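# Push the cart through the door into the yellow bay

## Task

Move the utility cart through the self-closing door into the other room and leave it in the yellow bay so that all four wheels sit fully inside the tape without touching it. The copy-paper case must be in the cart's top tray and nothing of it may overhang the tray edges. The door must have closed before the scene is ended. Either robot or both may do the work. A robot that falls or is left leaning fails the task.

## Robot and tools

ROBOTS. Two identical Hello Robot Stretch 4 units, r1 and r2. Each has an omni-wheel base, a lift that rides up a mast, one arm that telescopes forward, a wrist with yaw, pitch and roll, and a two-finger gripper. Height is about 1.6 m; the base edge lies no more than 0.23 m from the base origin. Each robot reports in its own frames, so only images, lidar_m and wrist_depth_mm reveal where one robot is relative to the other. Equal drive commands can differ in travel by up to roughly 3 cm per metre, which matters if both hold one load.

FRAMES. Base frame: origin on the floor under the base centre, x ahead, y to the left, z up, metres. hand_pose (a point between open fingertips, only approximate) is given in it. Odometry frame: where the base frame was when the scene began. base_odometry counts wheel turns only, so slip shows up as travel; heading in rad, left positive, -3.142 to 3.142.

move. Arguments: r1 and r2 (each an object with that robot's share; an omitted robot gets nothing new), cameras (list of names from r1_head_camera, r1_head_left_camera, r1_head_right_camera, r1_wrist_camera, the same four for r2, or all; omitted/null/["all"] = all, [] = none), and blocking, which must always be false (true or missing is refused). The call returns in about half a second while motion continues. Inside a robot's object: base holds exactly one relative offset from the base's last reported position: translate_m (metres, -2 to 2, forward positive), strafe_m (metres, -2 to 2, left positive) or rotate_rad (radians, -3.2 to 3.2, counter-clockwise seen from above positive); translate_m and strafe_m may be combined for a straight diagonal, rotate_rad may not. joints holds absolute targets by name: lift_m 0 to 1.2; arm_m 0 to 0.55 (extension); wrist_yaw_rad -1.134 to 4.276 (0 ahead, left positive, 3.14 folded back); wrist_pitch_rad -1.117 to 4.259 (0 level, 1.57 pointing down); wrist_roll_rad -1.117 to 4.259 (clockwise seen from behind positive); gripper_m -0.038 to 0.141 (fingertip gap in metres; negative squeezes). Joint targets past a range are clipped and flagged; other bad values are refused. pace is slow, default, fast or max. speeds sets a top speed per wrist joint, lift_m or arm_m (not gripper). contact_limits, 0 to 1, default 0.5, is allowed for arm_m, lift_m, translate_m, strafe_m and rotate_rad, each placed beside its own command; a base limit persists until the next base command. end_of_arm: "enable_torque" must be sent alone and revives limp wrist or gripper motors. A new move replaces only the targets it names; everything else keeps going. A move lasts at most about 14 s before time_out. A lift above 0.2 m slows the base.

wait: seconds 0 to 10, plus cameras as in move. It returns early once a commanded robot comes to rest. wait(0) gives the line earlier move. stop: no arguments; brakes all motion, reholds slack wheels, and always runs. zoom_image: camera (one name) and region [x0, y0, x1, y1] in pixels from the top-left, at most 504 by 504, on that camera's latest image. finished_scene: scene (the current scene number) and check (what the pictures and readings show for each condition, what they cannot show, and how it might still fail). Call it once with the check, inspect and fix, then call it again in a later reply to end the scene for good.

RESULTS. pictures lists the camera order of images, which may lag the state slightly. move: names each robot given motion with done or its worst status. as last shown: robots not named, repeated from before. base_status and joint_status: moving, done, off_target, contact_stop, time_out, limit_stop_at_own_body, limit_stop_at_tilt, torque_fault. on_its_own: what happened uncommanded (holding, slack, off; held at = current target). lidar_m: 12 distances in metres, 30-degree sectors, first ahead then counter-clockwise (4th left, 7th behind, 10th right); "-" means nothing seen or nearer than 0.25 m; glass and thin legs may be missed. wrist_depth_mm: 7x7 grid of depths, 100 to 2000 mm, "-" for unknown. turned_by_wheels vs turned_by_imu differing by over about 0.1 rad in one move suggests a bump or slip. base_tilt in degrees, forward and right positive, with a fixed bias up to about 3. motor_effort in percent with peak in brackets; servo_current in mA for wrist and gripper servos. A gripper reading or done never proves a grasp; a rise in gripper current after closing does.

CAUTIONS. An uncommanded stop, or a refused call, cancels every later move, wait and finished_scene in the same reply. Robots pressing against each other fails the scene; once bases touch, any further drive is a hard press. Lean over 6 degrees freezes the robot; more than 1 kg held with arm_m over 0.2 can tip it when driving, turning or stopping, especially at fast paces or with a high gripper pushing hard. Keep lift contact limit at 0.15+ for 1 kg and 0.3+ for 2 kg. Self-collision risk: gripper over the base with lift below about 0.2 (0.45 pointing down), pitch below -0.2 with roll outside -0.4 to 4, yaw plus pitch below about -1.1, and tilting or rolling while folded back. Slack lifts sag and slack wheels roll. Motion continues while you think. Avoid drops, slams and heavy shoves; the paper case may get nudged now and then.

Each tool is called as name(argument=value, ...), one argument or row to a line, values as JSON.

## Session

move(
  blocking=false,
  cameras=["all"],
)

Scene clock: 0.00 s.
r1.base_odometry: x=+0.000 y=+0.000 heading=+0.000
r1.turned_by_wheels: +0.000
r1.turned_by_imu: +0.000
r1.base_tilt: forward=-1.6 right=+1.3
r1.lidar_m: 0.96 1.73 2.02 2.40 3.92 1.59 0.85 0.76 0.78 0.89 0.77 0.77
r1.base_status: not commanded
r1.joint_positions: lift_m=+0.124 arm_m=+0.000 wrist_yaw_rad=+3.194 wrist_pitch_rad=+0.002 wrist_roll_rad=+0.000 gripper_m=+0.056
r1.joint_status: not commanded
r1.measured_speeds: translate_m=+0.000 strafe_m=+0.000 rotate_rad=+0.000 lift_m=+0.000 arm_m=+0.000 wrist_yaw_rad=+0.000 wrist_pitch_rad=+0.000 wrist_roll_rad=+0.000
r1.motor_effort: lift_m=+19 arm_m=-3 wheel_0=-1 wheel_1=+1 wheel_2=+0
r1.servo_current: wrist_yaw_rad=46 wrist_pitch_rad=39 wrist_roll_rad=33 gripper_m=39
r1.hand_pose: x=-0.1217 y=+0.0722 z=+0.3019 quat_wxyz=(-0.026, -0.001, +0.000, +1.000) (m; r1's base frame)
r1.wrist_depth_mm: - 135 - - - - - / - 135 135 - - - - / - 133 174 - - - - / 110 136 206 - - - - / 137 - - - - - - / - - 189 1098 196 1182 1138 / - 759 759 809 788 - 809
r2.base_odometry: x=+0.000 y=+0.000 heading=+0.000
r2.turned_by_wheels: +0.000
r2.turned_by_imu: +0.000
r2.base_tilt: forward=-0.7 right=+0.1
r2.lidar_m: 1.27 1.30 1.54 2.30 2.33 2.74 1.39 1.38 2.74 2.36 2.39 1.46
r2.base_status: not commanded
r2.joint_positions: lift_m=+0.200 arm_m=+0.000 wrist_yaw_rad=+3.211 wrist_pitch_rad=+0.001 wrist_roll_rad=+0.000 gripper_m=+0.056
r2.joint_status: not commanded
r2.measured_speeds: translate_m=+0.000 strafe_m=+0.000 rotate_rad=+0.000 lift_m=+0.000 arm_m=+0.000 wrist_yaw_rad=+0.000 wrist_pitch_rad=+0.000 wrist_roll_rad=+0.000
r2.motor_effort: lift_m=+18 arm_m=-4 wheel_0=-1 wheel_1=+1 wheel_2=+1
r2.servo_current: wrist_yaw_rad=46 wrist_pitch_rad=33 wrist_roll_rad=39 gripper_m=52
r2.hand_pose: x=-0.1228 y=+0.0671 z=+0.3779 quat_wxyz=(-0.035, -0.001, +0.000, +0.999) (m; r2's base frame)
r2.wrist_depth_mm: - - 137 - - - - / - - 137 - - - - / - 119 146 - - - - / - 141 175 - - - - / 215 - - - - - - / 204 1336 195 1281 191 1366 1205 / 200 244 946 112 - 904 904
pictures: r1_head_camera, r1_head_left_camera, r1_head_right_camera, r1_wrist_camera, r2_head_camera, r2_head_left_camera, r2_head_right_camera, r2_wrist_camera
Images, in order (width x height): r1_head_camera 420x560, r1_head_left_camera 420x672, r1_head_right_camera 420x672, r1_wrist_camera 616x392, r2_head_camera 420x560, r2_head_left_camera 420x672, r2_head_right_camera 420x672, r2_wrist_camera 616x392.

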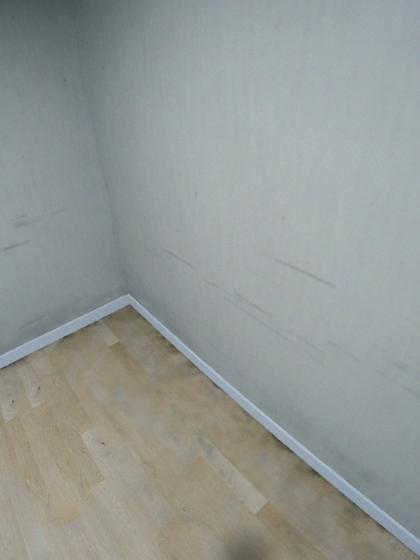

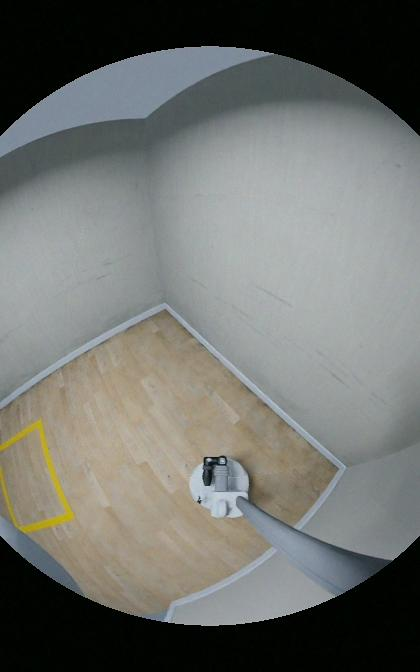

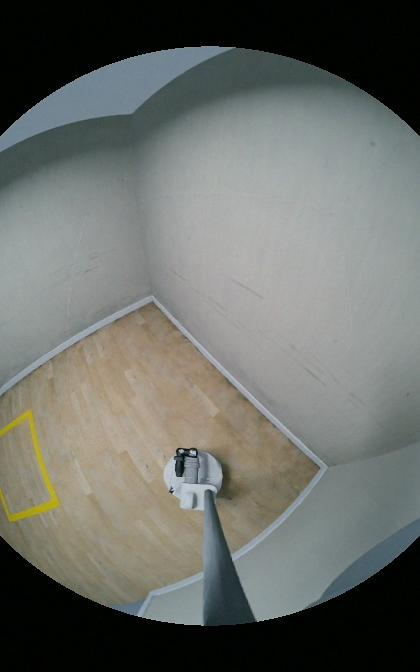

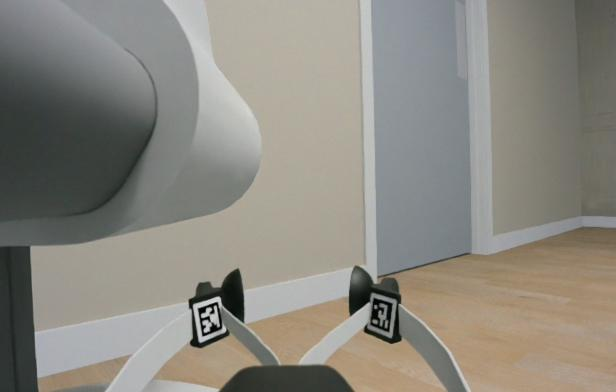

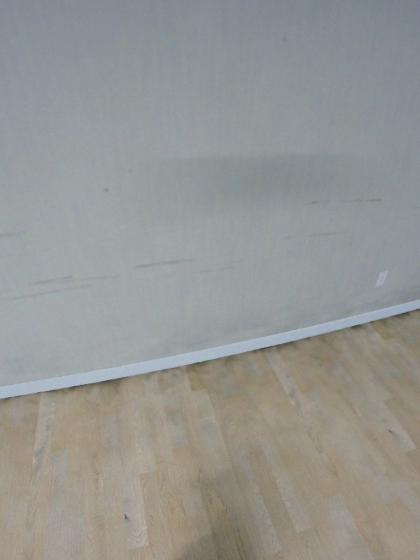

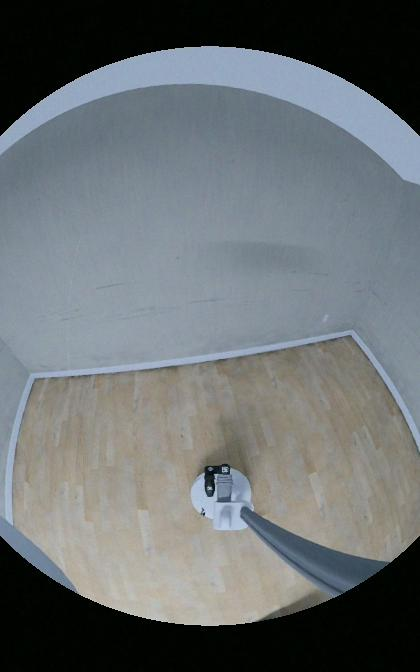

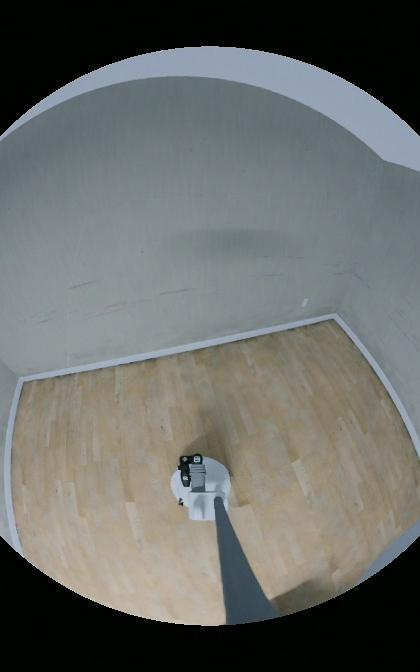

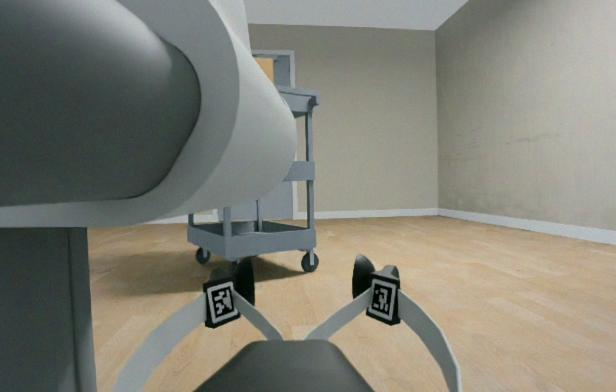

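zoom_image(
  camera="r2_wrist_camera",
  region=[160, 30, 460, 300],
)

zoom_image(
  camera="r1_head_left_camera",
  region=[0, 290, 400, 630],
)

Scaled by 1.680.

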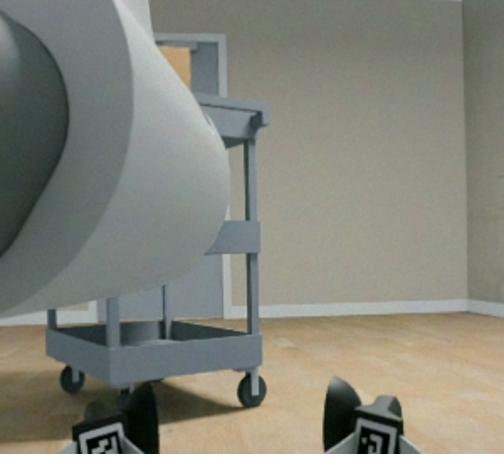

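Scaled by 1.260 from the camera's 420x672 image, which has a finer 600x960 frame.

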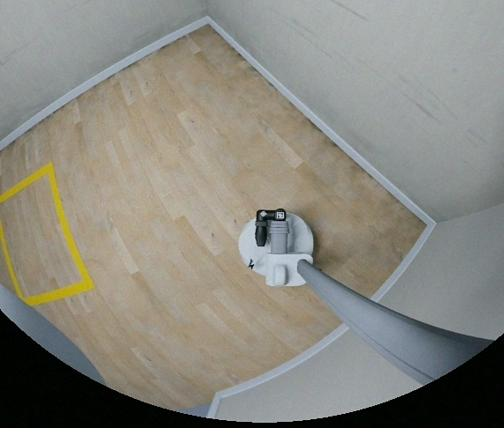

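move(
  r1={"base": {"rotate_rad": -2.5}},
  r2={"base": {"rotate_rad": -2.95}},
  blocking=false,
  cameras=[],
)

wait(
  seconds=4,
  cameras=[],
)

wait(
  seconds=2,
  cameras=["r1_head_camera", "r1_head_left_camera", "r2_head_camera", "r2_head_left_camera"],
)

Scene clock: 44.07 s.
move: r1 moving; r2 moving
r1.base_odometry: x=+0.000 y=+0.000 heading=-0.253
r1.turned_by_wheels: -0.253
r1.turned_by_imu: -0.254
r1.base_tilt: forward=-1.6 right=+1.3
r1.lidar_m: 0.82 1.21 1.99 2.12 3.04 2.58 1.04 0.77 0.74 0.78 0.79 0.76
r1.base_status: rotate_rad moving
r1.joint_positions: lift_m=+0.124 arm_m=+0.000 wrist_yaw_rad=+3.194 wrist_pitch_rad=+0.002 wrist_roll_rad=+0.000 gripper_m=+0.056
r1.joint_status: not commanded
r1.measured_speeds: translate_m=+0.000 strafe_m=+0.001 rotate_rad=-0.980 lift_m=+0.000 arm_m=+0.000 wrist_yaw_rad=+0.000 wrist_pitch_rad=+0.000 wrist_roll_rad=+0.000
r1.motor_effort: lift_m=+20(20) arm_m=-3(4) wheel_0=+6(9) wheel_1=+6(8) wheel_2=+8(8)
r1.servo_current: wrist_yaw_rad=52(52) wrist_pitch_rad=39(52) wrist_roll_rad=59(65) gripper_m=39(46)
r1.hand_pose: x=-0.1217 y=+0.0722 z=+0.3019 quat_wxyz=(-0.026, -0.001, +0.000, +1.000) (m; r1's base frame)
r1.wrist_depth_mm: - 135 - - - - - / - 135 135 - - - - / - 132 174 - - - - / 110 136 206 - - - - / 137 - - - - - - / - - 190 1182 196 1160 1138 / - 759 759 809 788 - 809
r2.base_odometry: x=+0.000 y=+0.000 heading=-0.252
r2.turned_by_wheels: -0.252
r2.turned_by_imu: -0.244
r2.base_tilt: forward=-0.7 right=+0.0
r2.lidar_m: 1.32 1.25 1.38 1.98 2.31 2.40 3.55 1.38 3.26 2.40 2.37 1.76
r2.base_status: rotate_rad moving
r2.joint_positions: lift_m=+0.200 arm_m=+0.000 wrist_yaw_rad=+3.211 wrist_pitch_rad=+0.001 wrist_roll_rad=+0.000 gripper_m=+0.056
r2.joint_status: not commanded
r2.measured_speeds: translate_m=+0.001 strafe_m=+0.000 rotate_rad=-0.977 lift_m=+0.000 arm_m=+0.000 wrist_yaw_rad=+0.000 wrist_pitch_rad=+0.000 wrist_roll_rad=+0.000
r2.motor_effort: lift_m=+18(18) arm_m=-4(4) wheel_0=+9(12) wheel_1=+10(10) wheel_2=+10(11)
r2.servo_current: wrist_yaw_rad=46(52) wrist_pitch_rad=46(46) wrist_roll_rad=59(59) gripper_m=46(52)
r2.hand_pose: x=-0.1228 y=+0.0671 z=+0.3779 quat_wxyz=(-0.035, -0.001, +0.000, +0.999) (m; r2's base frame)
r2.wrist_depth_mm: - - 137 - - - - / - - 137 - - - - / - 119 146 - - - - / - 141 175 - - - - / 215 1808 - - - - - / 203 1308 196 1366 191 1397 1229 / 200 243 960 112 - 917 891
pictures: none
No camera images: "cameras" was empty.

Scene clock: 46.10 s.
earlier move: r1 done; r2 moving
r1.base_odometry: x=+0.000 y=+0.000 heading=-2.500
r1.turned_by_wheels: -2.247
r1.turned_by_imu: -2.260
r1.base_tilt: forward=-1.6 right=+1.3
r1.lidar_m: 0.75 0.76 0.81 0.77 0.78 1.02 2.01 2.07 2.71 3.93 1.20 0.80
r1.base_status: done
r1.joint_positions: lift_m=+0.124 arm_m=+0.000 wrist_yaw_rad=+3.194 wrist_pitch_rad=+0.002 wrist_roll_rad=+0.000 gripper_m=+0.056
r1.joint_status: not commanded
r1.measured_speeds: translate_m=+0.000 strafe_m=+0.000 rotate_rad=+0.000 lift_m=+0.000 arm_m=+0.000 wrist_yaw_rad=+0.000 wrist_pitch_rad=+0.000 wrist_roll_rad=+0.000
r1.motor_effort: lift_m=+19(20) arm_m=-4(4) wheel_0=+2(10) wheel_1=+1(10) wheel_2=+0(8)
r1.servo_current: wrist_yaw_rad=46(72) wrist_pitch_rad=46(52) wrist_roll_rad=39(65) gripper_m=33(46)
r1.hand_pose: x=-0.1216 y=+0.0722 z=+0.3019 quat_wxyz=(-0.026, -0.001, +0.000, +1.000) (m; r1's base frame)
r1.wrist_depth_mm: - 135 - - - - - / - 135 146 - - - - / - 132 175 - - - - / 110 136 223 - - - - / 137 - - - - - - / 1229 1229 196 1182 196 1138 991 / - 809 759 809 788 - 809
r2.base_odometry: x=+0.000 y=+0.000 heading=-2.949
r2.turned_by_wheels: -2.697
r2.turned_by_imu: -2.625
r2.base_tilt: forward=-0.7 right=+0.1
r2.lidar_m: 1.36 3.46 2.47 2.34 1.89 1.33 1.27 1.34 1.88 2.30 2.41 3.27
r2.base_status: rotate_rad moving
r2.joint_positions: lift_m=+0.200 arm_m=+0.000 wrist_yaw_rad=+3.211 wrist_pitch_rad=+0.001 wrist_roll_rad=+0.000 gripper_m=+0.056
r2.joint_status: not commanded
r2.measured_speeds: translate_m=+0.000 strafe_m=+0.000 rotate_rad=+0.000 lift_m=+0.000 arm_m=+0.000 wrist_yaw_rad=+0.000 wrist_pitch_rad=+0.000 wrist_roll_rad=+0.000
r2.motor_effort: lift_m=+18(18) arm_m=-4(4) wheel_0=+3(14) wheel_1=+2(11) wheel_2=+4(11)
r2.servo_current: wrist_yaw_rad=39(65) wrist_pitch_rad=39(46) wrist_roll_rad=46(59) gripper_m=52(59)
r2.hand_pose: x=-0.1228 y=+0.0671 z=+0.3779 quat_wxyz=(-0.035, -0.001, +0.000, +0.999) (m; r2's base frame)
r2.wrist_depth_mm: - 114 137 - - - - / - 108 137 - - - - / - 120 147 235 - - - / - 140 164 - - - - / 216 - - - - - - / 204 1366 194 1182 191 1255 1229 / 202 244 960 112 - 904 878
wait: 2.03 of 4 s (r1 has come to rest)
pictures: none
No camera images: "cameras" was empty.

Scene clock: 46.33 s.
earlier move: r2 done
r1.base_odometry: x=+0.000 y=+0.000 heading=-2.500
r1.turned_by_wheels: +0.000
r1.turned_by_imu: +0.000
r1.base_tilt: forward=-1.6 right=+1.3
r1.lidar_m: 0.74 0.76 0.84 0.74 0.78 1.03 1.99 2.08 2.70 3.94 1.19 0.82
r1.base_status: done
r1.joint_positions: lift_m=+0.124 arm_m=+0.000 wrist_yaw_rad=+3.194 wrist_pitch_rad=+0.002 wrist_roll_rad=+0.000 gripper_m=+0.056
r1.joint_status: not commanded
r1.measured_speeds: translate_m=+0.000 strafe_m=+0.000 rotate_rad=+0.000 lift_m=+0.000 arm_m=+0.000 wrist_yaw_rad=+0.000 wrist_pitch_rad=+0.000 wrist_roll_rad=+0.000
r1.motor_effort: lift_m=+19(20) arm_m=-4(4) wheel_0=+3(10) wheel_1=+1(10) wheel_2=+0(8)
r1.servo_current: wrist_yaw_rad=52(72) wrist_pitch_rad=39(52) wrist_roll_rad=33(65) gripper_m=46(46)
r1.hand_pose: x=-0.1216 y=+0.0722 z=+0.3019 quat_wxyz=(-0.026, -0.001, +0.000, +1.000) (m; r1's base frame)
r1.wrist_depth_mm: - 135 - - - - - / - 135 146 - - - - / - 133 175 - - - - / 110 136 223 - - - - / 137 - - - - - - / 1255 1229 197 1205 195 1160 991 / - 820 759 798 798 - 820
r2.base_odometry: x=+0.000 y=+0.000 heading=-2.949
r2.turned_by_wheels: +0.000
r2.turned_by_imu: +0.000
r2.base_tilt: forward=-0.7 right=+0.1
r2.lidar_m: 1.38 3.45 2.47 2.34 1.84 1.36 1.28 1.34 1.82 2.31 2.40 3.25
r2.base_status: done
r2.joint_positions: lift_m=+0.200 arm_m=+0.000 wrist_yaw_rad=+3.211 wrist_pitch_rad=+0.001 wrist_roll_rad=+0.000 gripper_m=+0.056
r2.joint_status: not commanded
r2.measured_speeds: translate_m=+0.000 strafe_m=+0.000 rotate_rad=+0.000 lift_m=+0.000 arm_m=+0.000 wrist_yaw_rad=+0.000 wrist_pitch_rad=+0.000 wrist_roll_rad=+0.000
r2.motor_effort: lift_m=+18(18) arm_m=-4(4) wheel_0=+3(14) wheel_1=+1(11) wheel_2=+4(11)
r2.servo_current: wrist_yaw_rad=46(65) wrist_pitch_rad=39(46) wrist_roll_rad=52(59) gripper_m=52(59)
r2.hand_pose: x=-0.1228 y=+0.0671 z=+0.3779 quat_wxyz=(-0.035, -0.001, +0.000, +0.999) (m; r2's base frame)
r2.wrist_depth_mm: - 114 137 - - - - / - 108 137 - - - - / - 120 148 234 - - - / - 141 164 - - - - / 215 - - - - - - / 203 1336 193 1205 191 1281 1205 / 202 246 960 112 - 904 891
wait: 0.23 of 2 s (r2 has come to rest)
pictures: r1_head_camera, r1_head_left_camera, r2_head_camera, r2_head_left_camera
Images, in order (width x height): r1_head_camera 420x560, r1_head_left_camera 420x672, r2_head_camera 420x560, r2_head_left_camera 420x672.

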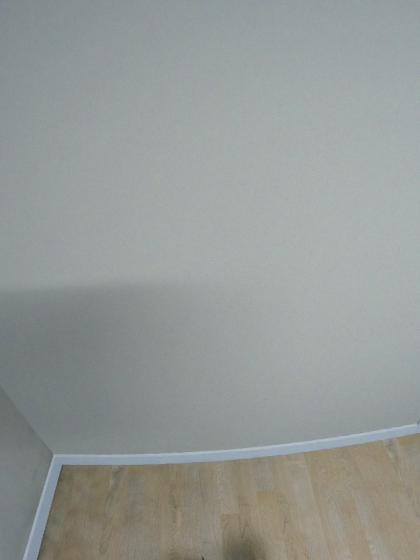

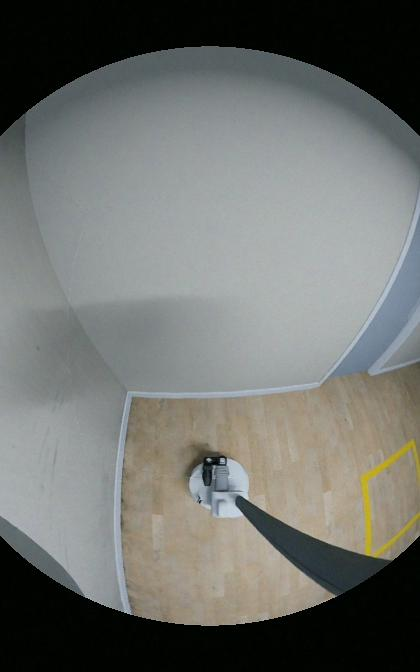

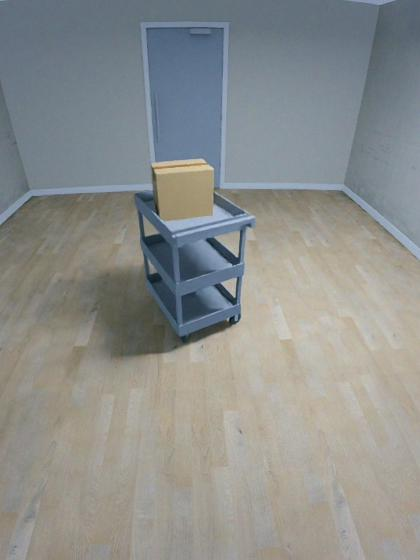

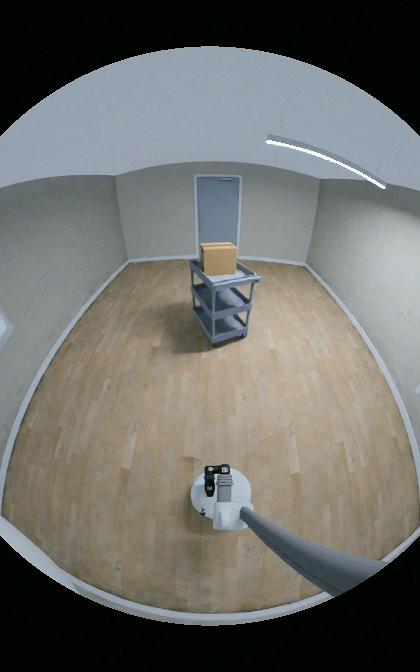

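move(
  blocking=false,
  cameras=["r1_head_camera", "r1_head_right_camera", "r2_head_camera"],
)

Scene clock: 66.73 s.
r1.base_odometry: x=+0.000 y=+0.000 heading=-2.500
r1.turned_by_wheels: +0.000
r1.turned_by_imu: +0.000
r1.base_tilt: forward=-1.6 right=+1.3
r1.lidar_m: 0.74 0.76 0.83 0.74 0.79 1.06 2.00 2.09 2.69 3.91 1.16 0.82
r1.base_status: done
r1.joint_positions: lift_m=+0.124 arm_m=+0.000 wrist_yaw_rad=+3.194 wrist_pitch_rad=+0.002 wrist_roll_rad=+0.000 gripper_m=+0.056
r1.joint_status: not commanded
r1.measured_speeds: translate_m=+0.000 strafe_m=+0.000 rotate_rad=+0.000 lift_m=+0.000 arm_m=+0.000 wrist_yaw_rad=+0.000 wrist_pitch_rad=+0.000 wrist_roll_rad=+0.000
r1.motor_effort: lift_m=+19(20) arm_m=-4(4) wheel_0=+2(10) wheel_1=+1(10) wheel_2=+0(8)
r1.servo_current: wrist_yaw_rad=59(72) wrist_pitch_rad=46(52) wrist_roll_rad=46(65) gripper_m=39(46)
r1.hand_pose: x=-0.1216 y=+0.0722 z=+0.3019 quat_wxyz=(-0.026, -0.001, +0.000, +1.000) (m; r1's base frame)
r1.wrist_depth_mm: - 135 - - - - - / - 135 146 - - - - / - 132 174 - - - - / 110 136 223 - - - - / 137 - - - - - - / 1229 1229 196 1229 196 1160 991 / - 809 750 798 788 - 809
r2.base_odometry: x=+0.000 y=+0.000 heading=-2.949
r2.turned_by_wheels: +0.000
r2.turned_by_imu: +0.000
r2.base_tilt: forward=-0.7 right=+0.1
r2.lidar_m: 1.33 3.45 2.48 2.36 1.86 1.37 1.29 1.35 1.85 2.31 2.42 3.30
r2.base_status: done
r2.joint_positions: lift_m=+0.200 arm_m=+0.000 wrist_yaw_rad=+3.211 wrist_pitch_rad=+0.001 wrist_roll_rad=+0.000 gripper_m=+0.056
r2.joint_status: not commanded
r2.measured_speeds: translate_m=+0.000 strafe_m=+0.000 rotate_rad=+0.000 lift_m=+0.000 arm_m=+0.000 wrist_yaw_rad=+0.000 wrist_pitch_rad=+0.000 wrist_roll_rad=+0.000
r2.motor_effort: lift_m=+18(18) arm_m=-4(4) wheel_0=+3(14) wheel_1=+2(11) wheel_2=+4(11)
r2.servo_current: wrist_yaw_rad=33(65) wrist_pitch_rad=39(46) wrist_roll_rad=52(59) gripper_m=46(59)
r2.hand_pose: x=-0.1228 y=+0.0671 z=+0.3779 quat_wxyz=(-0.035, -0.001, +0.000, +0.999) (m; r2's base frame)
r2.wrist_depth_mm: - 114 137 - - - - / - 108 137 - - - - / - 120 147 235 - - - / - 140 164 - - - - / 216 - - - - - - / 203 1336 194 1205 191 1255 1229 / 202 245 976 112 - 904 891
pictures: r1_head_camera, r1_head_right_camera, r2_head_camera
Images, in order (width x height): r1_head_camera 420x560, r1_head_right_camera 420x672, r2_head_camera 420x560.

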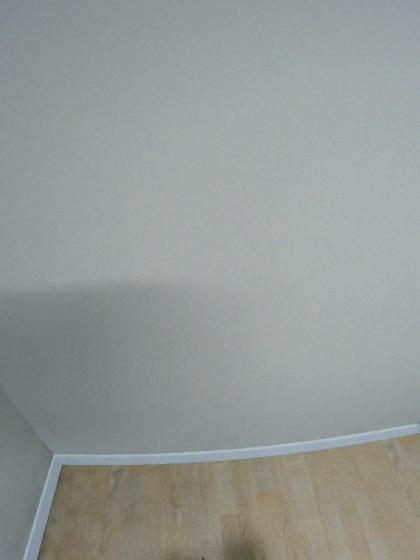

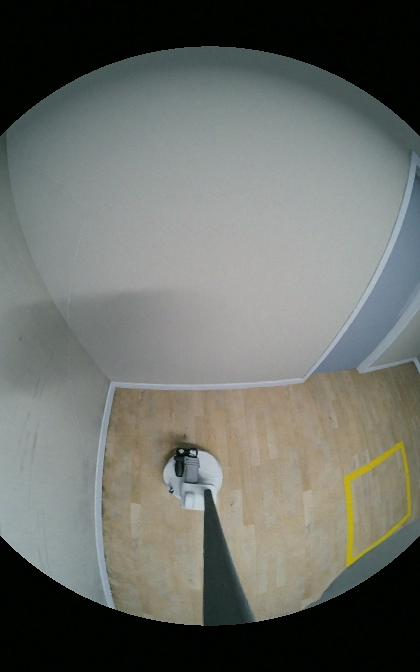

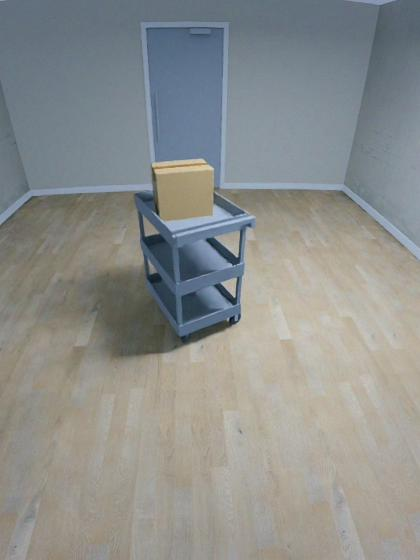

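move(
  r1={"base": {"rotate_rad": 0.05}},
  r2={"base": {"translate_m": 0.5, "strafe_m": -0.63}, "pace": "fast"},
  blocking=false,
  cameras=[],
)

wait(
  seconds=1.0,
  cameras=["r1_head_camera"],
)

Scene clock: 147.40 s.
move: r1 moving; r2 moving
r1.base_odometry: x=+0.000 y=+0.000 heading=-2.450
r1.turned_by_wheels: +0.050
r1.turned_by_imu: +0.050
r1.base_tilt: forward=-1.6 right=+1.3
r1.lidar_m: 0.73 0.79 0.80 0.77 0.80 1.08 1.99 2.07 2.85 3.43 1.14 0.81
r1.base_status: rotate_rad moving
r1.joint_positions: lift_m=+0.124 arm_m=+0.000 wrist_yaw_rad=+3.194 wrist_pitch_rad=+0.002 wrist_roll_rad=+0.000 gripper_m=+0.056
r1.joint_status: not commanded
r1.measured_speeds: translate_m=+0.000 strafe_m=+0.000 rotate_rad=+0.000 lift_m=+0.000 arm_m=+0.000 wrist_yaw_rad=+0.000 wrist_pitch_rad=+0.000 wrist_roll_rad=+0.000
r1.motor_effort: lift_m=+20(20) arm_m=-4(4) wheel_0=-2(5) wheel_1=-1(5) wheel_2=-1(6)
r1.servo_current: wrist_yaw_rad=46(65) wrist_pitch_rad=33(52) wrist_roll_rad=46(52) gripper_m=39(46)
r1.hand_pose: x=-0.1216 y=+0.0722 z=+0.3019 quat_wxyz=(-0.026, -0.001, +0.000, +1.000) (m; r1's base frame)
r1.wrist_depth_mm: - 135 - - - - - / - 135 146 - - - - / - 132 174 - - - - / 110 136 222 - - - - / 137 - - - - 1618 - / 1229 1229 196 1205 196 1160 1025 / - 809 759 798 788 - 809
r2.base_odometry: x=-0.038 y=+0.033 heading=-2.950
r2.turned_by_wheels: -0.001
r2.turned_by_imu: +0.000
r2.base_tilt: forward=-0.7 right=+0.1
r2.lidar_m: 1.35 3.51 2.49 2.40 1.92 1.37 1.30 1.37 1.87 2.25 2.37 3.21
r2.base_status: translate_m moving; strafe_m moving
r2.joint_positions: lift_m=+0.200 arm_m=+0.000 wrist_yaw_rad=+3.211 wrist_pitch_rad=+0.001 wrist_roll_rad=+0.000 gripper_m=+0.056
r2.joint_status: not commanded
r2.measured_speeds: translate_m=+0.121 strafe_m=-0.155 rotate_rad=+0.007 lift_m=+0.000 arm_m=+0.000 wrist_yaw_rad=+0.000 wrist_pitch_rad=+0.000 wrist_roll_rad=+0.000
r2.motor_effort: lift_m=+18(18) arm_m=-4(4) wheel_0=+15(15) wheel_1=-8(9) wheel_2=-12(12)
r2.servo_current: wrist_yaw_rad=46(59) wrist_pitch_rad=39(46) wrist_roll_rad=52(52) gripper_m=46(52)
r2.hand_pose: x=-0.1228 y=+0.0671 z=+0.3779 quat_wxyz=(-0.035, -0.001, +0.000, +0.999) (m; r2's base frame)
r2.wrist_depth_mm: - 114 137 - - - - / - 108 137 - - - - / - 120 147 235 - - - / - 141 164 - - - - / 217 - - - - - - / 204 1336 193 1205 192 1255 1229 / 202 246 960 112 - 917 891
pictures: none
No camera images: "cameras" was empty.

Scene clock: 147.50 s.
earlier move: r1 done; r2 moving
r1.base_odometry: x=+0.000 y=+0.000 heading=-2.450
r1.turned_by_wheels: +0.000
r1.turned_by_imu: +0.000
r1.base_tilt: forward=-1.6 right=+1.3
r1.lidar_m: 0.75 0.79 0.80 0.75 0.78 1.09 2.01 2.11 2.81 3.42 1.15 0.80
r1.base_status: done
r1.joint_positions: lift_m=+0.124 arm_m=+0.000 wrist_yaw_rad=+3.194 wrist_pitch_rad=+0.002 wrist_roll_rad=+0.000 gripper_m=+0.056
r1.joint_status: not commanded
r1.measured_speeds: translate_m=+0.000 strafe_m=+0.000 rotate_rad=+0.000 lift_m=+0.000 arm_m=+0.000 wrist_yaw_rad=+0.000 wrist_pitch_rad=+0.000 wrist_roll_rad=+0.000
r1.motor_effort: lift_m=+20(20) arm_m=-4(4) wheel_0=-2(5) wheel_1=-1(5) wheel_2=+0(6)
r1.servo_current: wrist_yaw_rad=52(65) wrist_pitch_rad=46(52) wrist_roll_rad=46(52) gripper_m=39(46)
r1.hand_pose: x=-0.1216 y=+0.0722 z=+0.3019 quat_wxyz=(-0.026, -0.001, +0.000, +1.000) (m; r1's base frame)
r1.wrist_depth_mm: - 135 - - - - - / - 135 146 - - - - / - 132 174 - - - - / 110 136 222 - - - - / 137 - - - - 1661 - / 1255 1229 197 1205 196 1160 1025 / - 809 759 798 788 - 809
r2.base_odometry: x=-0.056 y=+0.048 heading=-2.950
r2.turned_by_wheels: +0.000
r2.turned_by_imu: +0.000
r2.base_tilt: forward=-0.7 right=+0.1
r2.lidar_m: 1.33 3.51 2.51 2.39 1.91 1.40 1.32 1.36 1.87 2.24 2.36 3.19
r2.base_status: translate_m moving; strafe_m moving
r2.joint_positions: lift_m=+0.200 arm_m=+0.000 wrist_yaw_rad=+3.211 wrist_pitch_rad=+0.001 wrist_roll_rad=+0.000 gripper_m=+0.056
r2.joint_status: not commanded
r2.measured_speeds: translate_m=+0.149 strafe_m=-0.185 rotate_rad=+0.000 lift_m=+0.000 arm_m=+0.000 wrist_yaw_rad=+0.000 wrist_pitch_rad=+0.000 wrist_roll_rad=+0.000
r2.motor_effort: lift_m=+18(18) arm_m=-4(4) wheel_0=+15(15) wheel_1=-9(9) wheel_2=-12(13)
r2.servo_current: wrist_yaw_rad=52(59) wrist_pitch_rad=39(46) wrist_roll_rad=46(52) gripper_m=52(52)
r2.hand_pose: x=-0.1228 y=+0.0671 z=+0.3779 quat_wxyz=(-0.035, -0.001, +0.000, +0.999) (m; r2's base frame)
r2.wrist_depth_mm: - 114 137 - - - - / - 108 137 - - - - / - 120 147 236 - - - / - 140 164 - - - - / 216 - - - - - - / 202 1336 194 1229 191 1255 1205 / 201 244 976 112 - 891 891
wait: 0.10 of 1 s (r1 has come to rest)
pictures: r1_head_camera
Images, in order (width x height): r1_head_camera 420x560.

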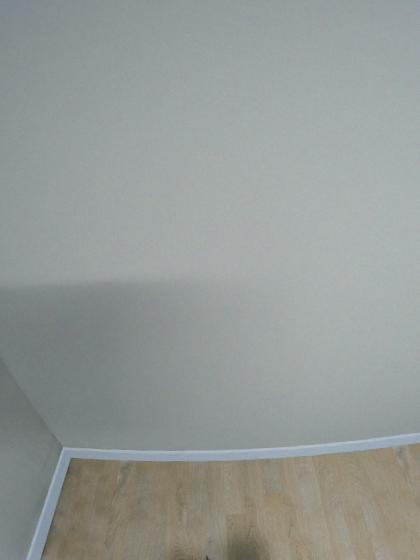

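move(
  r1={"base": {"strafe_m": -1.6}, "pace": "fast"},
  blocking=false,
  cameras=[],
)

wait(
  seconds=3.0,
  cameras=["r2_head_left_camera", "r2_head_camera"],
)

Scene clock: 154.97 s.
earlier move: r2 done
move: r1 moving
r1.base_odometry: x=-0.037 y=+0.045 heading=-2.450
r1.turned_by_wheels: +0.000
r1.turned_by_imu: -0.001
r1.base_tilt: forward=-1.6 right=+1.3
r1.lidar_m: 0.75 0.77 0.86 0.81 0.84 1.15 2.00 2.07 2.82 3.42 1.14 0.80
r1.base_status: strafe_m moving
r1.joint_positions: lift_m=+0.124 arm_m=+0.000 wrist_yaw_rad=+3.194 wrist_pitch_rad=+0.002 wrist_roll_rad=+0.000 gripper_m=+0.056
r1.joint_status: not commanded
r1.measured_speeds: translate_m=+0.001 strafe_m=-0.226 rotate_rad=-0.008 lift_m=+0.000 arm_m=+0.000 wrist_yaw_rad=+0.000 wrist_pitch_rad=+0.000 wrist_roll_rad=+0.000
r1.motor_effort: lift_m=+19(20) arm_m=-4(4) wheel_0=+12(13) wheel_1=-11(13) wheel_2=+0(1)
r1.servo_current: wrist_yaw_rad=52(65) wrist_pitch_rad=39(52) wrist_roll_rad=52(59) gripper_m=39(46)
r1.hand_pose: x=-0.1216 y=+0.0722 z=+0.3019 quat_wxyz=(-0.026, -0.001, +0.000, +1.000) (m; r1's base frame)
r1.wrist_depth_mm: - 135 - - - - - / - 135 146 - - - - / - 132 174 - - - - / 110 136 223 - - - - / 137 - - - - 1808 - / 1229 1205 197 1205 195 1160 1025 / - 809 768 798 788 - 798
r2.base_odometry: x=-0.611 y=+0.523 heading=-2.950
r2.turned_by_wheels: +0.000
r2.turned_by_imu: +0.002
r2.base_tilt: forward=-0.6 right=+0.1
r2.lidar_m: 3.96 1.08 3.14 2.97 2.55 1.85 1.76 1.86 1.75 1.68 1.74 2.37
r2.base_status: done
r2.joint_positions: lift_m=+0.200 arm_m=+0.000 wrist_yaw_rad=+3.211 wrist_pitch_rad=+0.001 wrist_roll_rad=+0.000 gripper_m=+0.056
r2.joint_status: not commanded
r2.measured_speeds: translate_m=+0.000 strafe_m=+0.000 rotate_rad=+0.000 lift_m=+0.000 arm_m=+0.000 wrist_yaw_rad=+0.000 wrist_pitch_rad=+0.000 wrist_roll_rad=+0.000
r2.motor_effort: lift_m=+18(18) arm_m=-4(4) wheel_0=-1(2) wheel_1=-2(2) wheel_2=-1(1)
r2.servo_current: wrist_yaw_rad=52(59) wrist_pitch_rad=33(46) wrist_roll_rad=46(59) gripper_m=46(52)
r2.hand_pose: x=-0.1228 y=+0.0671 z=+0.3779 quat_wxyz=(-0.035, -0.001, +0.000, +0.999) (m; r2's base frame)
r2.wrist_depth_mm: - - 137 - - - - / - 108 137 - - - - / - 120 147 235 - - - / - 140 164 - - - - / 216 - - - - - - / 203 1336 195 1336 191 1366 1229 / 201 245 960 112 - 904 904
pictures: none
No camera images: "cameras" was empty.

Scene clock: 157.97 s.
earlier move: r1 moving
r1.base_odometry: x=-0.783 y=+0.946 heading=-2.450
r1.turned_by_wheels: +0.000
r1.turned_by_imu: -0.006
r1.base_tilt: forward=-1.6 right=+1.3
r1.lidar_m: 0.80 0.82 1.12 2.00 2.05 2.09 1.98 2.08 2.76 2.72 1.16 0.91
r1.base_status: strafe_m moving
r1.joint_positions: lift_m=+0.124 arm_m=+0.000 wrist_yaw_rad=+3.194 wrist_pitch_rad=+0.002 wrist_roll_rad=+0.000 gripper_m=+0.056
r1.joint_status: not commanded
r1.measured_speeds: translate_m=+0.000 strafe_m=-0.400 rotate_rad=+0.002 lift_m=+0.000 arm_m=+0.000 wrist_yaw_rad=+0.000 wrist_pitch_rad=+0.000 wrist_roll_rad=+0.000
r1.motor_effort: lift_m=+20(20) arm_m=-4(4) wheel_0=+5(14) wheel_1=-5(14) wheel_2=+0(3)
r1.servo_current: wrist_yaw_rad=39(65) wrist_pitch_rad=39(52) wrist_roll_rad=46(72) gripper_m=46(46)
r1.hand_pose: x=-0.1216 y=+0.0722 z=+0.3019 quat_wxyz=(-0.026, -0.001, +0.000, +1.000) (m; r1's base frame)
r1.wrist_depth_mm: - 135 - - - - - / - 135 146 - - - - / - 132 174 - - - - / 110 136 223 - - - - / 137 - - - - - - / - 1229 193 1205 196 1160 1118 / - 809 768 798 788 - 809
r2.base_odometry: x=-0.611 y=+0.523 heading=-2.950
r2.turned_by_wheels: +0.000
r2.turned_by_imu: +0.000
r2.base_tilt: forward=-0.7 right=+0.1
r2.lidar_m: 3.94 1.08 3.15 2.98 2.58 1.87 1.78 1.82 1.78 1.67 1.73 2.39
r2.base_status: done
r2.joint_positions: lift_m=+0.200 arm_m=+0.000 wrist_yaw_rad=+3.211 wrist_pitch_rad=+0.001 wrist_roll_rad=+0.000 gripper_m=+0.056
r2.joint_status: not commanded
r2.measured_speeds: translate_m=+0.000 strafe_m=+0.000 rotate_rad=+0.000 lift_m=+0.000 arm_m=+0.000 wrist_yaw_rad=+0.000 wrist_pitch_rad=+0.000 wrist_roll_rad=+0.000
r2.motor_effort: lift_m=+18(18) arm_m=-4(5) wheel_0=-2(2) wheel_1=-2(2) wheel_2=-1(1)
r2.servo_current: wrist_yaw_rad=46(65) wrist_pitch_rad=39(46) wrist_roll_rad=46(59) gripper_m=46(59)
r2.hand_pose: x=-0.1228 y=+0.0671 z=+0.3779 quat_wxyz=(-0.035, -0.001, +0.000, +0.999) (m; r2's base frame)
r2.wrist_depth_mm: - - 138 - - - - / - 108 137 - - - - / - 120 147 234 - - - / - 141 164 - - - - / 216 - - - - - - / 203 1308 195 1308 191 1366 1229 / 202 246 960 112 - 917 891
wait: 3.00 s; no rest
pictures: r2_head_camera, r2_head_left_camera
Images, in order (width x height): r2_head_camera 420x560, r2_head_left_camera 420x672.

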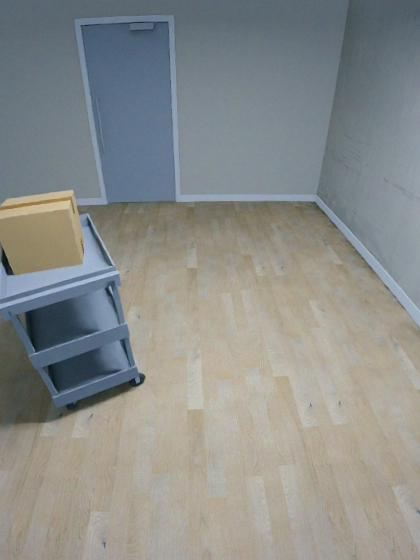

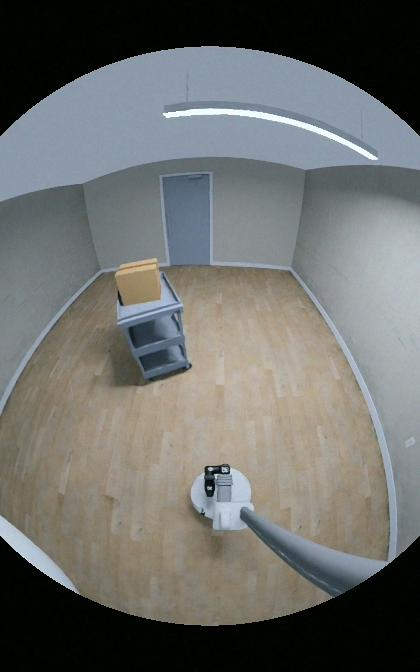

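move(
  r2={"base": {"translate_m": 2.2, "strafe_m": -0.3}, "joints": {"lift_m": 0.328}, "pace": "fast"},
  blocking=false,
  cameras=["r1_head_camera", "r1_head_right_camera"],
)

r2: "base": translate_m = 2.2 is out of range: |translate_m| is at most 2
Scene clock: 227.80 s.
earlier move: r1 done
r1.base_odometry: x=-1.021 y=+1.232 heading=-2.450
r1.turned_by_wheels: +0.000
r1.turned_by_imu: -0.002
r1.base_tilt: forward=-1.6 right=+1.3
r1.lidar_m: 0.84 0.90 1.13 2.33 2.40 2.06 1.96 2.03 2.45 2.35 1.22 0.92
r1.base_status: done
r1.joint_positions: lift_m=+0.124 arm_m=+0.000 wrist_yaw_rad=+3.194 wrist_pitch_rad=+0.002 wrist_roll_rad=+0.000 gripper_m=+0.056
r1.joint_status: not commanded
r1.measured_speeds: translate_m=+0.000 strafe_m=+0.000 rotate_rad=+0.000 lift_m=+0.000 arm_m=+0.000 wrist_yaw_rad=+0.000 wrist_pitch_rad=+0.000 wrist_roll_rad=+0.000
r1.motor_effort: lift_m=+19(20) arm_m=-4(4) wheel_0=-1(14) wheel_1=+2(14) wheel_2=+0(3)
r1.servo_current: wrist_yaw_rad=39(72) wrist_pitch_rad=39(52) wrist_roll_rad=46(72) gripper_m=46(52)
r1.hand_pose: x=-0.1216 y=+0.0722 z=+0.3019 quat_wxyz=(-0.026, -0.001, +0.000, +1.000) (m; r1's base frame)
r1.wrist_depth_mm: - 133 133 - - - - / - 117 133 - - - - / - 122 136 - - - - / - 134 187 - - - - / 137 - - - - - - / - 1205 193 1182 196 1160 1118 / - 809 759 798 741 - 809
r2.base_odometry: x=-0.611 y=+0.523 heading=-2.950
r2.turned_by_wheels: +0.000
r2.turned_by_imu: +0.001
r2.base_tilt: forward=-0.7 right=+0.1
r2.lidar_m: 3.97 1.08 3.13 2.93 2.53 1.84 1.76 1.86 1.76 1.65 1.74 2.36
r2.base_status: done
r2.joint_positions: lift_m=+0.200 arm_m=+0.000 wrist_yaw_rad=+3.211 wrist_pitch_rad=+0.001 wrist_roll_rad=+0.000 gripper_m=+0.056
r2.joint_status: not commanded
r2.measured_speeds: translate_m=+0.000 strafe_m=+0.000 rotate_rad=+0.000 lift_m=+0.000 arm_m=+0.000 wrist_yaw_rad=+0.000 wrist_pitch_rad=+0.000 wrist_roll_rad=+0.000
r2.motor_effort: lift_m=+18(18) arm_m=-4(5) wheel_0=-1(2) wheel_1=-2(2) wheel_2=-1(2)
r2.servo_current: wrist_yaw_rad=39(65) wrist_pitch_rad=46(46) wrist_roll_rad=59(65) gripper_m=46(59)
r2.hand_pose: x=-0.1228 y=+0.0671 z=+0.3779 quat_wxyz=(-0.035, -0.001, +0.000, +0.999) (m; r2's base frame)
r2.wrist_depth_mm: - - 137 - - - - / - 108 137 - - - - / - 120 147 233 - - - / - 140 164 - - - - / 216 - - - - - - / 203 1308 195 1336 191 1366 1229 / 201 244 976 112 - 904 904
pictures: none

move(
  r2={"base": {"translate_m": 2.0, "strafe_m": -0.28}, "joints": {"lift_m": 0.328}, "pace": "fast"},
  blocking=false,
  cameras=["r1_head_camera", "r1_head_right_camera"],
)

Scene clock: 231.30 s.
move: r2 moving
r1.base_odometry: x=-1.021 y=+1.232 heading=-2.450
r1.turned_by_wheels: +0.000
r1.turned_by_imu: +0.000
r1.base_tilt: forward=-1.6 right=+1.2
r1.lidar_m: 0.83 0.92 1.11 2.36 2.42 2.07 1.96 2.07 2.45 2.35 1.22 0.92
r1.base_status: not commanded
r1.joint_positions: lift_m=+0.124 arm_m=+0.000 wrist_yaw_rad=+3.194 wrist_pitch_rad=+0.002 wrist_roll_rad=+0.000 gripper_m=+0.056
r1.joint_status: not commanded
r1.measured_speeds: translate_m=+0.000 strafe_m=+0.000 rotate_rad=+0.000 lift_m=+0.000 arm_m=+0.000 wrist_yaw_rad=+0.000 wrist_pitch_rad=+0.000 wrist_roll_rad=+0.000
r1.motor_effort: lift_m=+19(20) arm_m=-4(4) wheel_0=-1(1) wheel_1=+2(3) wheel_2=+0(0)
r1.servo_current: wrist_yaw_rad=46(65) wrist_pitch_rad=39(52) wrist_roll_rad=46(59) gripper_m=46(46)
r1.hand_pose: x=-0.1216 y=+0.0722 z=+0.3019 quat_wxyz=(-0.026, -0.001, +0.000, +1.000) (m; r1's base frame)
r1.wrist_depth_mm: - 133 133 - - - - / - 117 133 - - - - / - 122 137 - - - - / - 134 188 - - - - / 137 - - - - - - / - 1205 193 1205 195 1160 1138 / - 809 768 798 741 - 809
r2.base_odometry: x=-0.661 y=+0.520 heading=-2.950
r2.turned_by_wheels: +0.000
r2.turned_by_imu: +0.000
r2.base_tilt: forward=-0.7 right=+0.0
r2.lidar_m: 3.92 1.02 3.17 2.97 2.65 1.91 1.81 1.88 1.74 1.68 1.72 2.36
r2.base_status: translate_m moving; strafe_m moving
r2.joint_positions: lift_m=+0.263 arm_m=+0.000 wrist_yaw_rad=+3.211 wrist_pitch_rad=+0.001 wrist_roll_rad=+0.000 gripper_m=+0.056
r2.joint_status: lift_m moving
r2.measured_speeds: translate_m=+0.193 strafe_m=-0.028 rotate_rad=-0.005 lift_m=+0.244 arm_m=+0.000 wrist_yaw_rad=+0.000 wrist_pitch_rad=+0.000 wrist_roll_rad=+0.000
r2.motor_effort: lift_m=+23(24) arm_m=-4(4) wheel_0=+12(13) wheel_1=+8(9) wheel_2=-16(16)
r2.servo_current: wrist_yaw_rad=46(52) wrist_pitch_rad=33(46) wrist_roll_rad=46(52) gripper_m=46(52)
r2.hand_pose: x=-0.1228 y=+0.0671 z=+0.4411 quat_wxyz=(-0.035, -0.001, +0.000, +0.999) (m; r2's base frame)
r2.wrist_depth_mm: - - 137 - - - - / - - 137 - - - - / - 118 144 224 - - - / - 140 179 - - - - / 213 - - - - - - / 202 1537 196 1499 190 1537 1397 / 199 243 1078 112 - 1025 1008
pictures: r1_head_camera, r1_head_right_camera
Images, in order (width x height): r1_head_camera 420x560, r1_head_right_camera 420x672.

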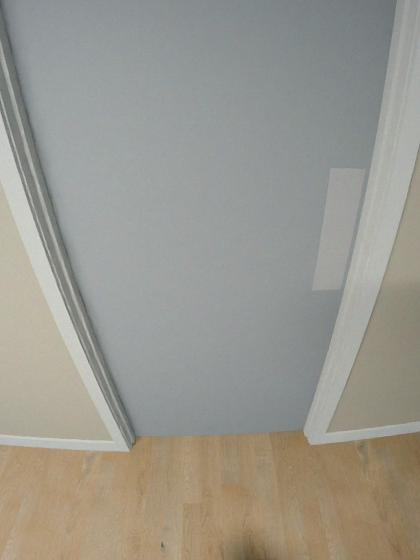

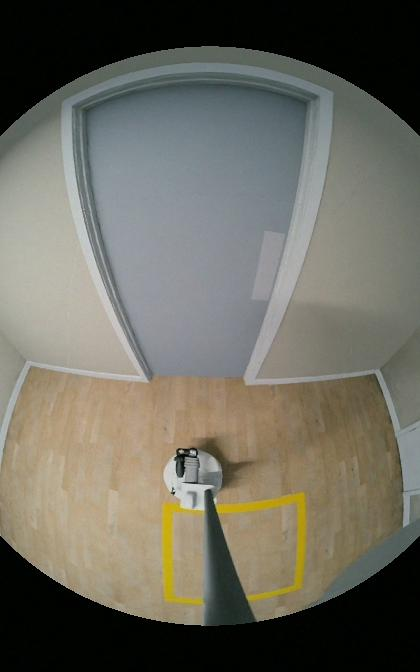

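move(
  r1={"base": {"rotate_rad": 0.026}},
  blocking=false,
  cameras=[],
)

wait(
  seconds=1.5,
  cameras=["r2_head_camera", "r2_head_left_camera", "r2_head_right_camera"],
)

Scene clock: 261.20 s.
earlier move: r2 done
move: r1 done
r1.base_odometry: x=-1.021 y=+1.232 heading=-2.424
r1.turned_by_wheels: +0.026
r1.turned_by_imu: +0.025
r1.base_tilt: forward=-1.6 right=+1.3
r1.lidar_m: 0.85 0.90 1.15 2.33 2.45 2.05 1.95 2.05 2.44 2.33 1.17 0.92
r1.base_status: done
r1.joint_positions: lift_m=+0.124 arm_m=+0.000 wrist_yaw_rad=+3.194 wrist_pitch_rad=+0.002 wrist_roll_rad=+0.000 gripper_m=+0.056
r1.joint_status: not commanded
r1.measured_speeds: translate_m=+0.000 strafe_m=+0.000 rotate_rad=+0.000 lift_m=+0.000 arm_m=+0.000 wrist_yaw_rad=+0.000 wrist_pitch_rad=+0.000 wrist_roll_rad=+0.000
r1.motor_effort: lift_m=+20(20) arm_m=-3(4) wheel_0=-3(5) wheel_1=-2(6) wheel_2=-1(4)
r1.servo_current: wrist_yaw_rad=46(52) wrist_pitch_rad=39(46) wrist_roll_rad=46(52) gripper_m=33(46)
r1.hand_pose: x=-0.1216 y=+0.0722 z=+0.3019 quat_wxyz=(-0.026, -0.001, +0.000, +1.000) (m; r1's base frame)
r1.wrist_depth_mm: - 133 133 - - - - / - 117 133 - - - - / - 122 137 - - - - / - 134 187 - - - - / 138 - - - - - - / - 1229 194 1205 195 1160 1118 / - 820 759 798 750 - 798
r2.base_odometry: x=-2.627 y=+0.416 heading=-2.949
r2.turned_by_wheels: +0.000
r2.turned_by_imu: +0.004
r2.base_tilt: forward=-0.7 right=+0.1
r2.lidar_m: 1.98 2.05 2.81 3.32 0.86 0.95 3.88 2.02 1.43 1.39 1.44 1.99
r2.base_status: done
r2.joint_positions: lift_m=+0.328 arm_m=+0.000 wrist_yaw_rad=+3.211 wrist_pitch_rad=+0.001 wrist_roll_rad=+0.000 gripper_m=+0.056
r2.joint_status: all done
r2.measured_speeds: translate_m=+0.000 strafe_m=+0.000 rotate_rad=+0.000 lift_m=+0.000 arm_m=+0.000 wrist_yaw_rad=+0.000 wrist_pitch_rad=+0.000 wrist_roll_rad=+0.000
r2.motor_effort: lift_m=+21(21) arm_m=-4(4) wheel_0=+1(2) wheel_1=+3(3) wheel_2=-2(2)
r2.servo_current: wrist_yaw_rad=52(65) wrist_pitch_rad=46(46) wrist_roll_rad=52(52) gripper_m=52(52)
r2.hand_pose: x=-0.1228 y=+0.0671 z=+0.5057 quat_wxyz=(-0.035, -0.001, +0.000, +0.999) (m; r2's base frame)
r2.wrist_depth_mm: - 114 137 - - - - / - 108 137 - - - - / - 120 147 - - - - / - 141 177 - - - - / 216 - - - - - - / 203 1756 195 1708 191 1808 1576 / 202 245 1255 112 - 1160 1025
pictures: none
No camera images: "cameras" was empty.

Scene clock: 262.70 s.
r1.base_odometry: x=-1.021 y=+1.232 heading=-2.424
r1.turned_by_wheels: +0.000
r1.turned_by_imu: +0.000
r1.base_tilt: forward=-1.6 right=+1.3
r1.lidar_m: 0.85 0.91 1.15 2.36 2.41 2.07 1.95 2.05 2.41 2.34 1.20 0.93
r1.base_status: done
r1.joint_positions: lift_m=+0.124 arm_m=+0.000 wrist_yaw_rad=+3.194 wrist_pitch_rad=+0.002 wrist_roll_rad=+0.000 gripper_m=+0.056
r1.joint_status: not commanded
r1.measured_speeds: translate_m=+0.000 strafe_m=+0.000 rotate_rad=+0.000 lift_m=+0.000 arm_m=+0.000 wrist_yaw_rad=+0.000 wrist_pitch_rad=+0.000 wrist_roll_rad=+0.000
r1.motor_effort: lift_m=+20(20) arm_m=-4(4) wheel_0=-3(5) wheel_1=-2(6) wheel_2=-1(4)
r1.servo_current: wrist_yaw_rad=59(52) wrist_pitch_rad=39(46) wrist_roll_rad=39(52) gripper_m=46(46)
r1.hand_pose: x=-0.1216 y=+0.0722 z=+0.3019 quat_wxyz=(-0.026, -0.001, +0.000, +1.000) (m; r1's base frame)
r1.wrist_depth_mm: - 133 133 - - - - / - 117 133 - - - - / - 122 137 - - - - / - 134 188 - - - - / 138 - - - - - - / - 1229 193 1205 195 1160 1138 / - 809 759 798 741 - 809
r2.base_odometry: x=-2.627 y=+0.416 heading=-2.949
r2.turned_by_wheels: +0.000
r2.turned_by_imu: +0.000
r2.base_tilt: forward=-0.7 right=+0.1
r2.lidar_m: 1.97 2.05 2.83 3.30 0.88 0.93 3.89 2.02 1.46 1.36 1.44 1.95
r2.base_status: done
r2.joint_positions: lift_m=+0.328 arm_m=+0.000 wrist_yaw_rad=+3.211 wrist_pitch_rad=+0.001 wrist_roll_rad=+0.000 gripper_m=+0.056
r2.joint_status: all done
r2.measured_speeds: translate_m=+0.000 strafe_m=+0.000 rotate_rad=+0.000 lift_m=+0.000 arm_m=+0.000 wrist_yaw_rad=+0.000 wrist_pitch_rad=+0.000 wrist_roll_rad=+0.000
r2.motor_effort: lift_m=+21(21) arm_m=-4(4) wheel_0=+1(2) wheel_1=+3(3) wheel_2=-2(2)
r2.servo_current: wrist_yaw_rad=39(65) wrist_pitch_rad=33(46) wrist_roll_rad=33(52) gripper_m=52(52)
r2.hand_pose: x=-0.1228 y=+0.0671 z=+0.5057 quat_wxyz=(-0.035, -0.001, +0.000, +0.999) (m; r2's base frame)
r2.wrist_depth_mm: - 114 137 - - - - / - 108 138 - - - - / - 120 147 - - - - / - 141 178 - - - - / 216 - - - - - - / 203 1708 196 1756 192 1808 1618 / 202 245 1255 112 - 1182 1025
wait: 1.50 s; at rest by 0.27 s
pictures: r2_head_camera, r2_head_left_camera, r2_head_right_camera
Images, in order (width x height): r2_head_camera 420x560, r2_head_left_camera 420x672, r2_head_right_camera 420x672.

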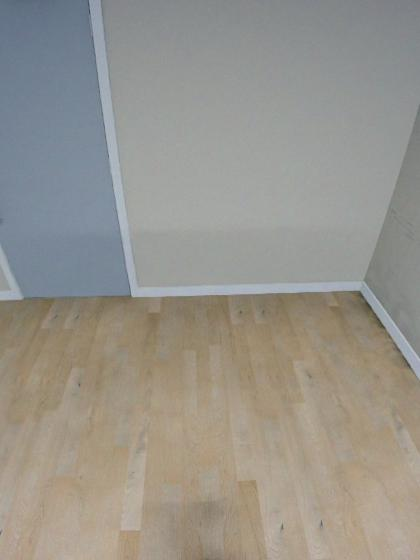

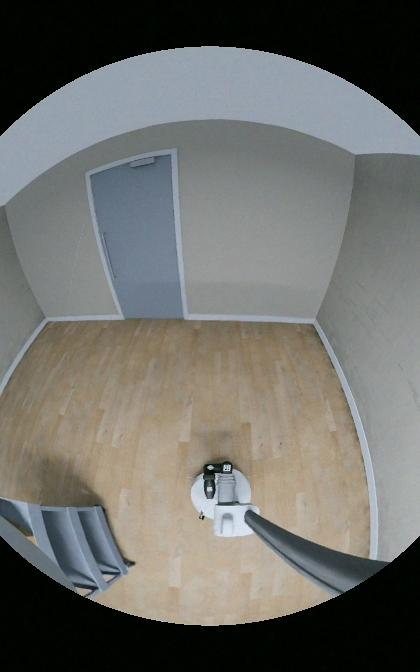

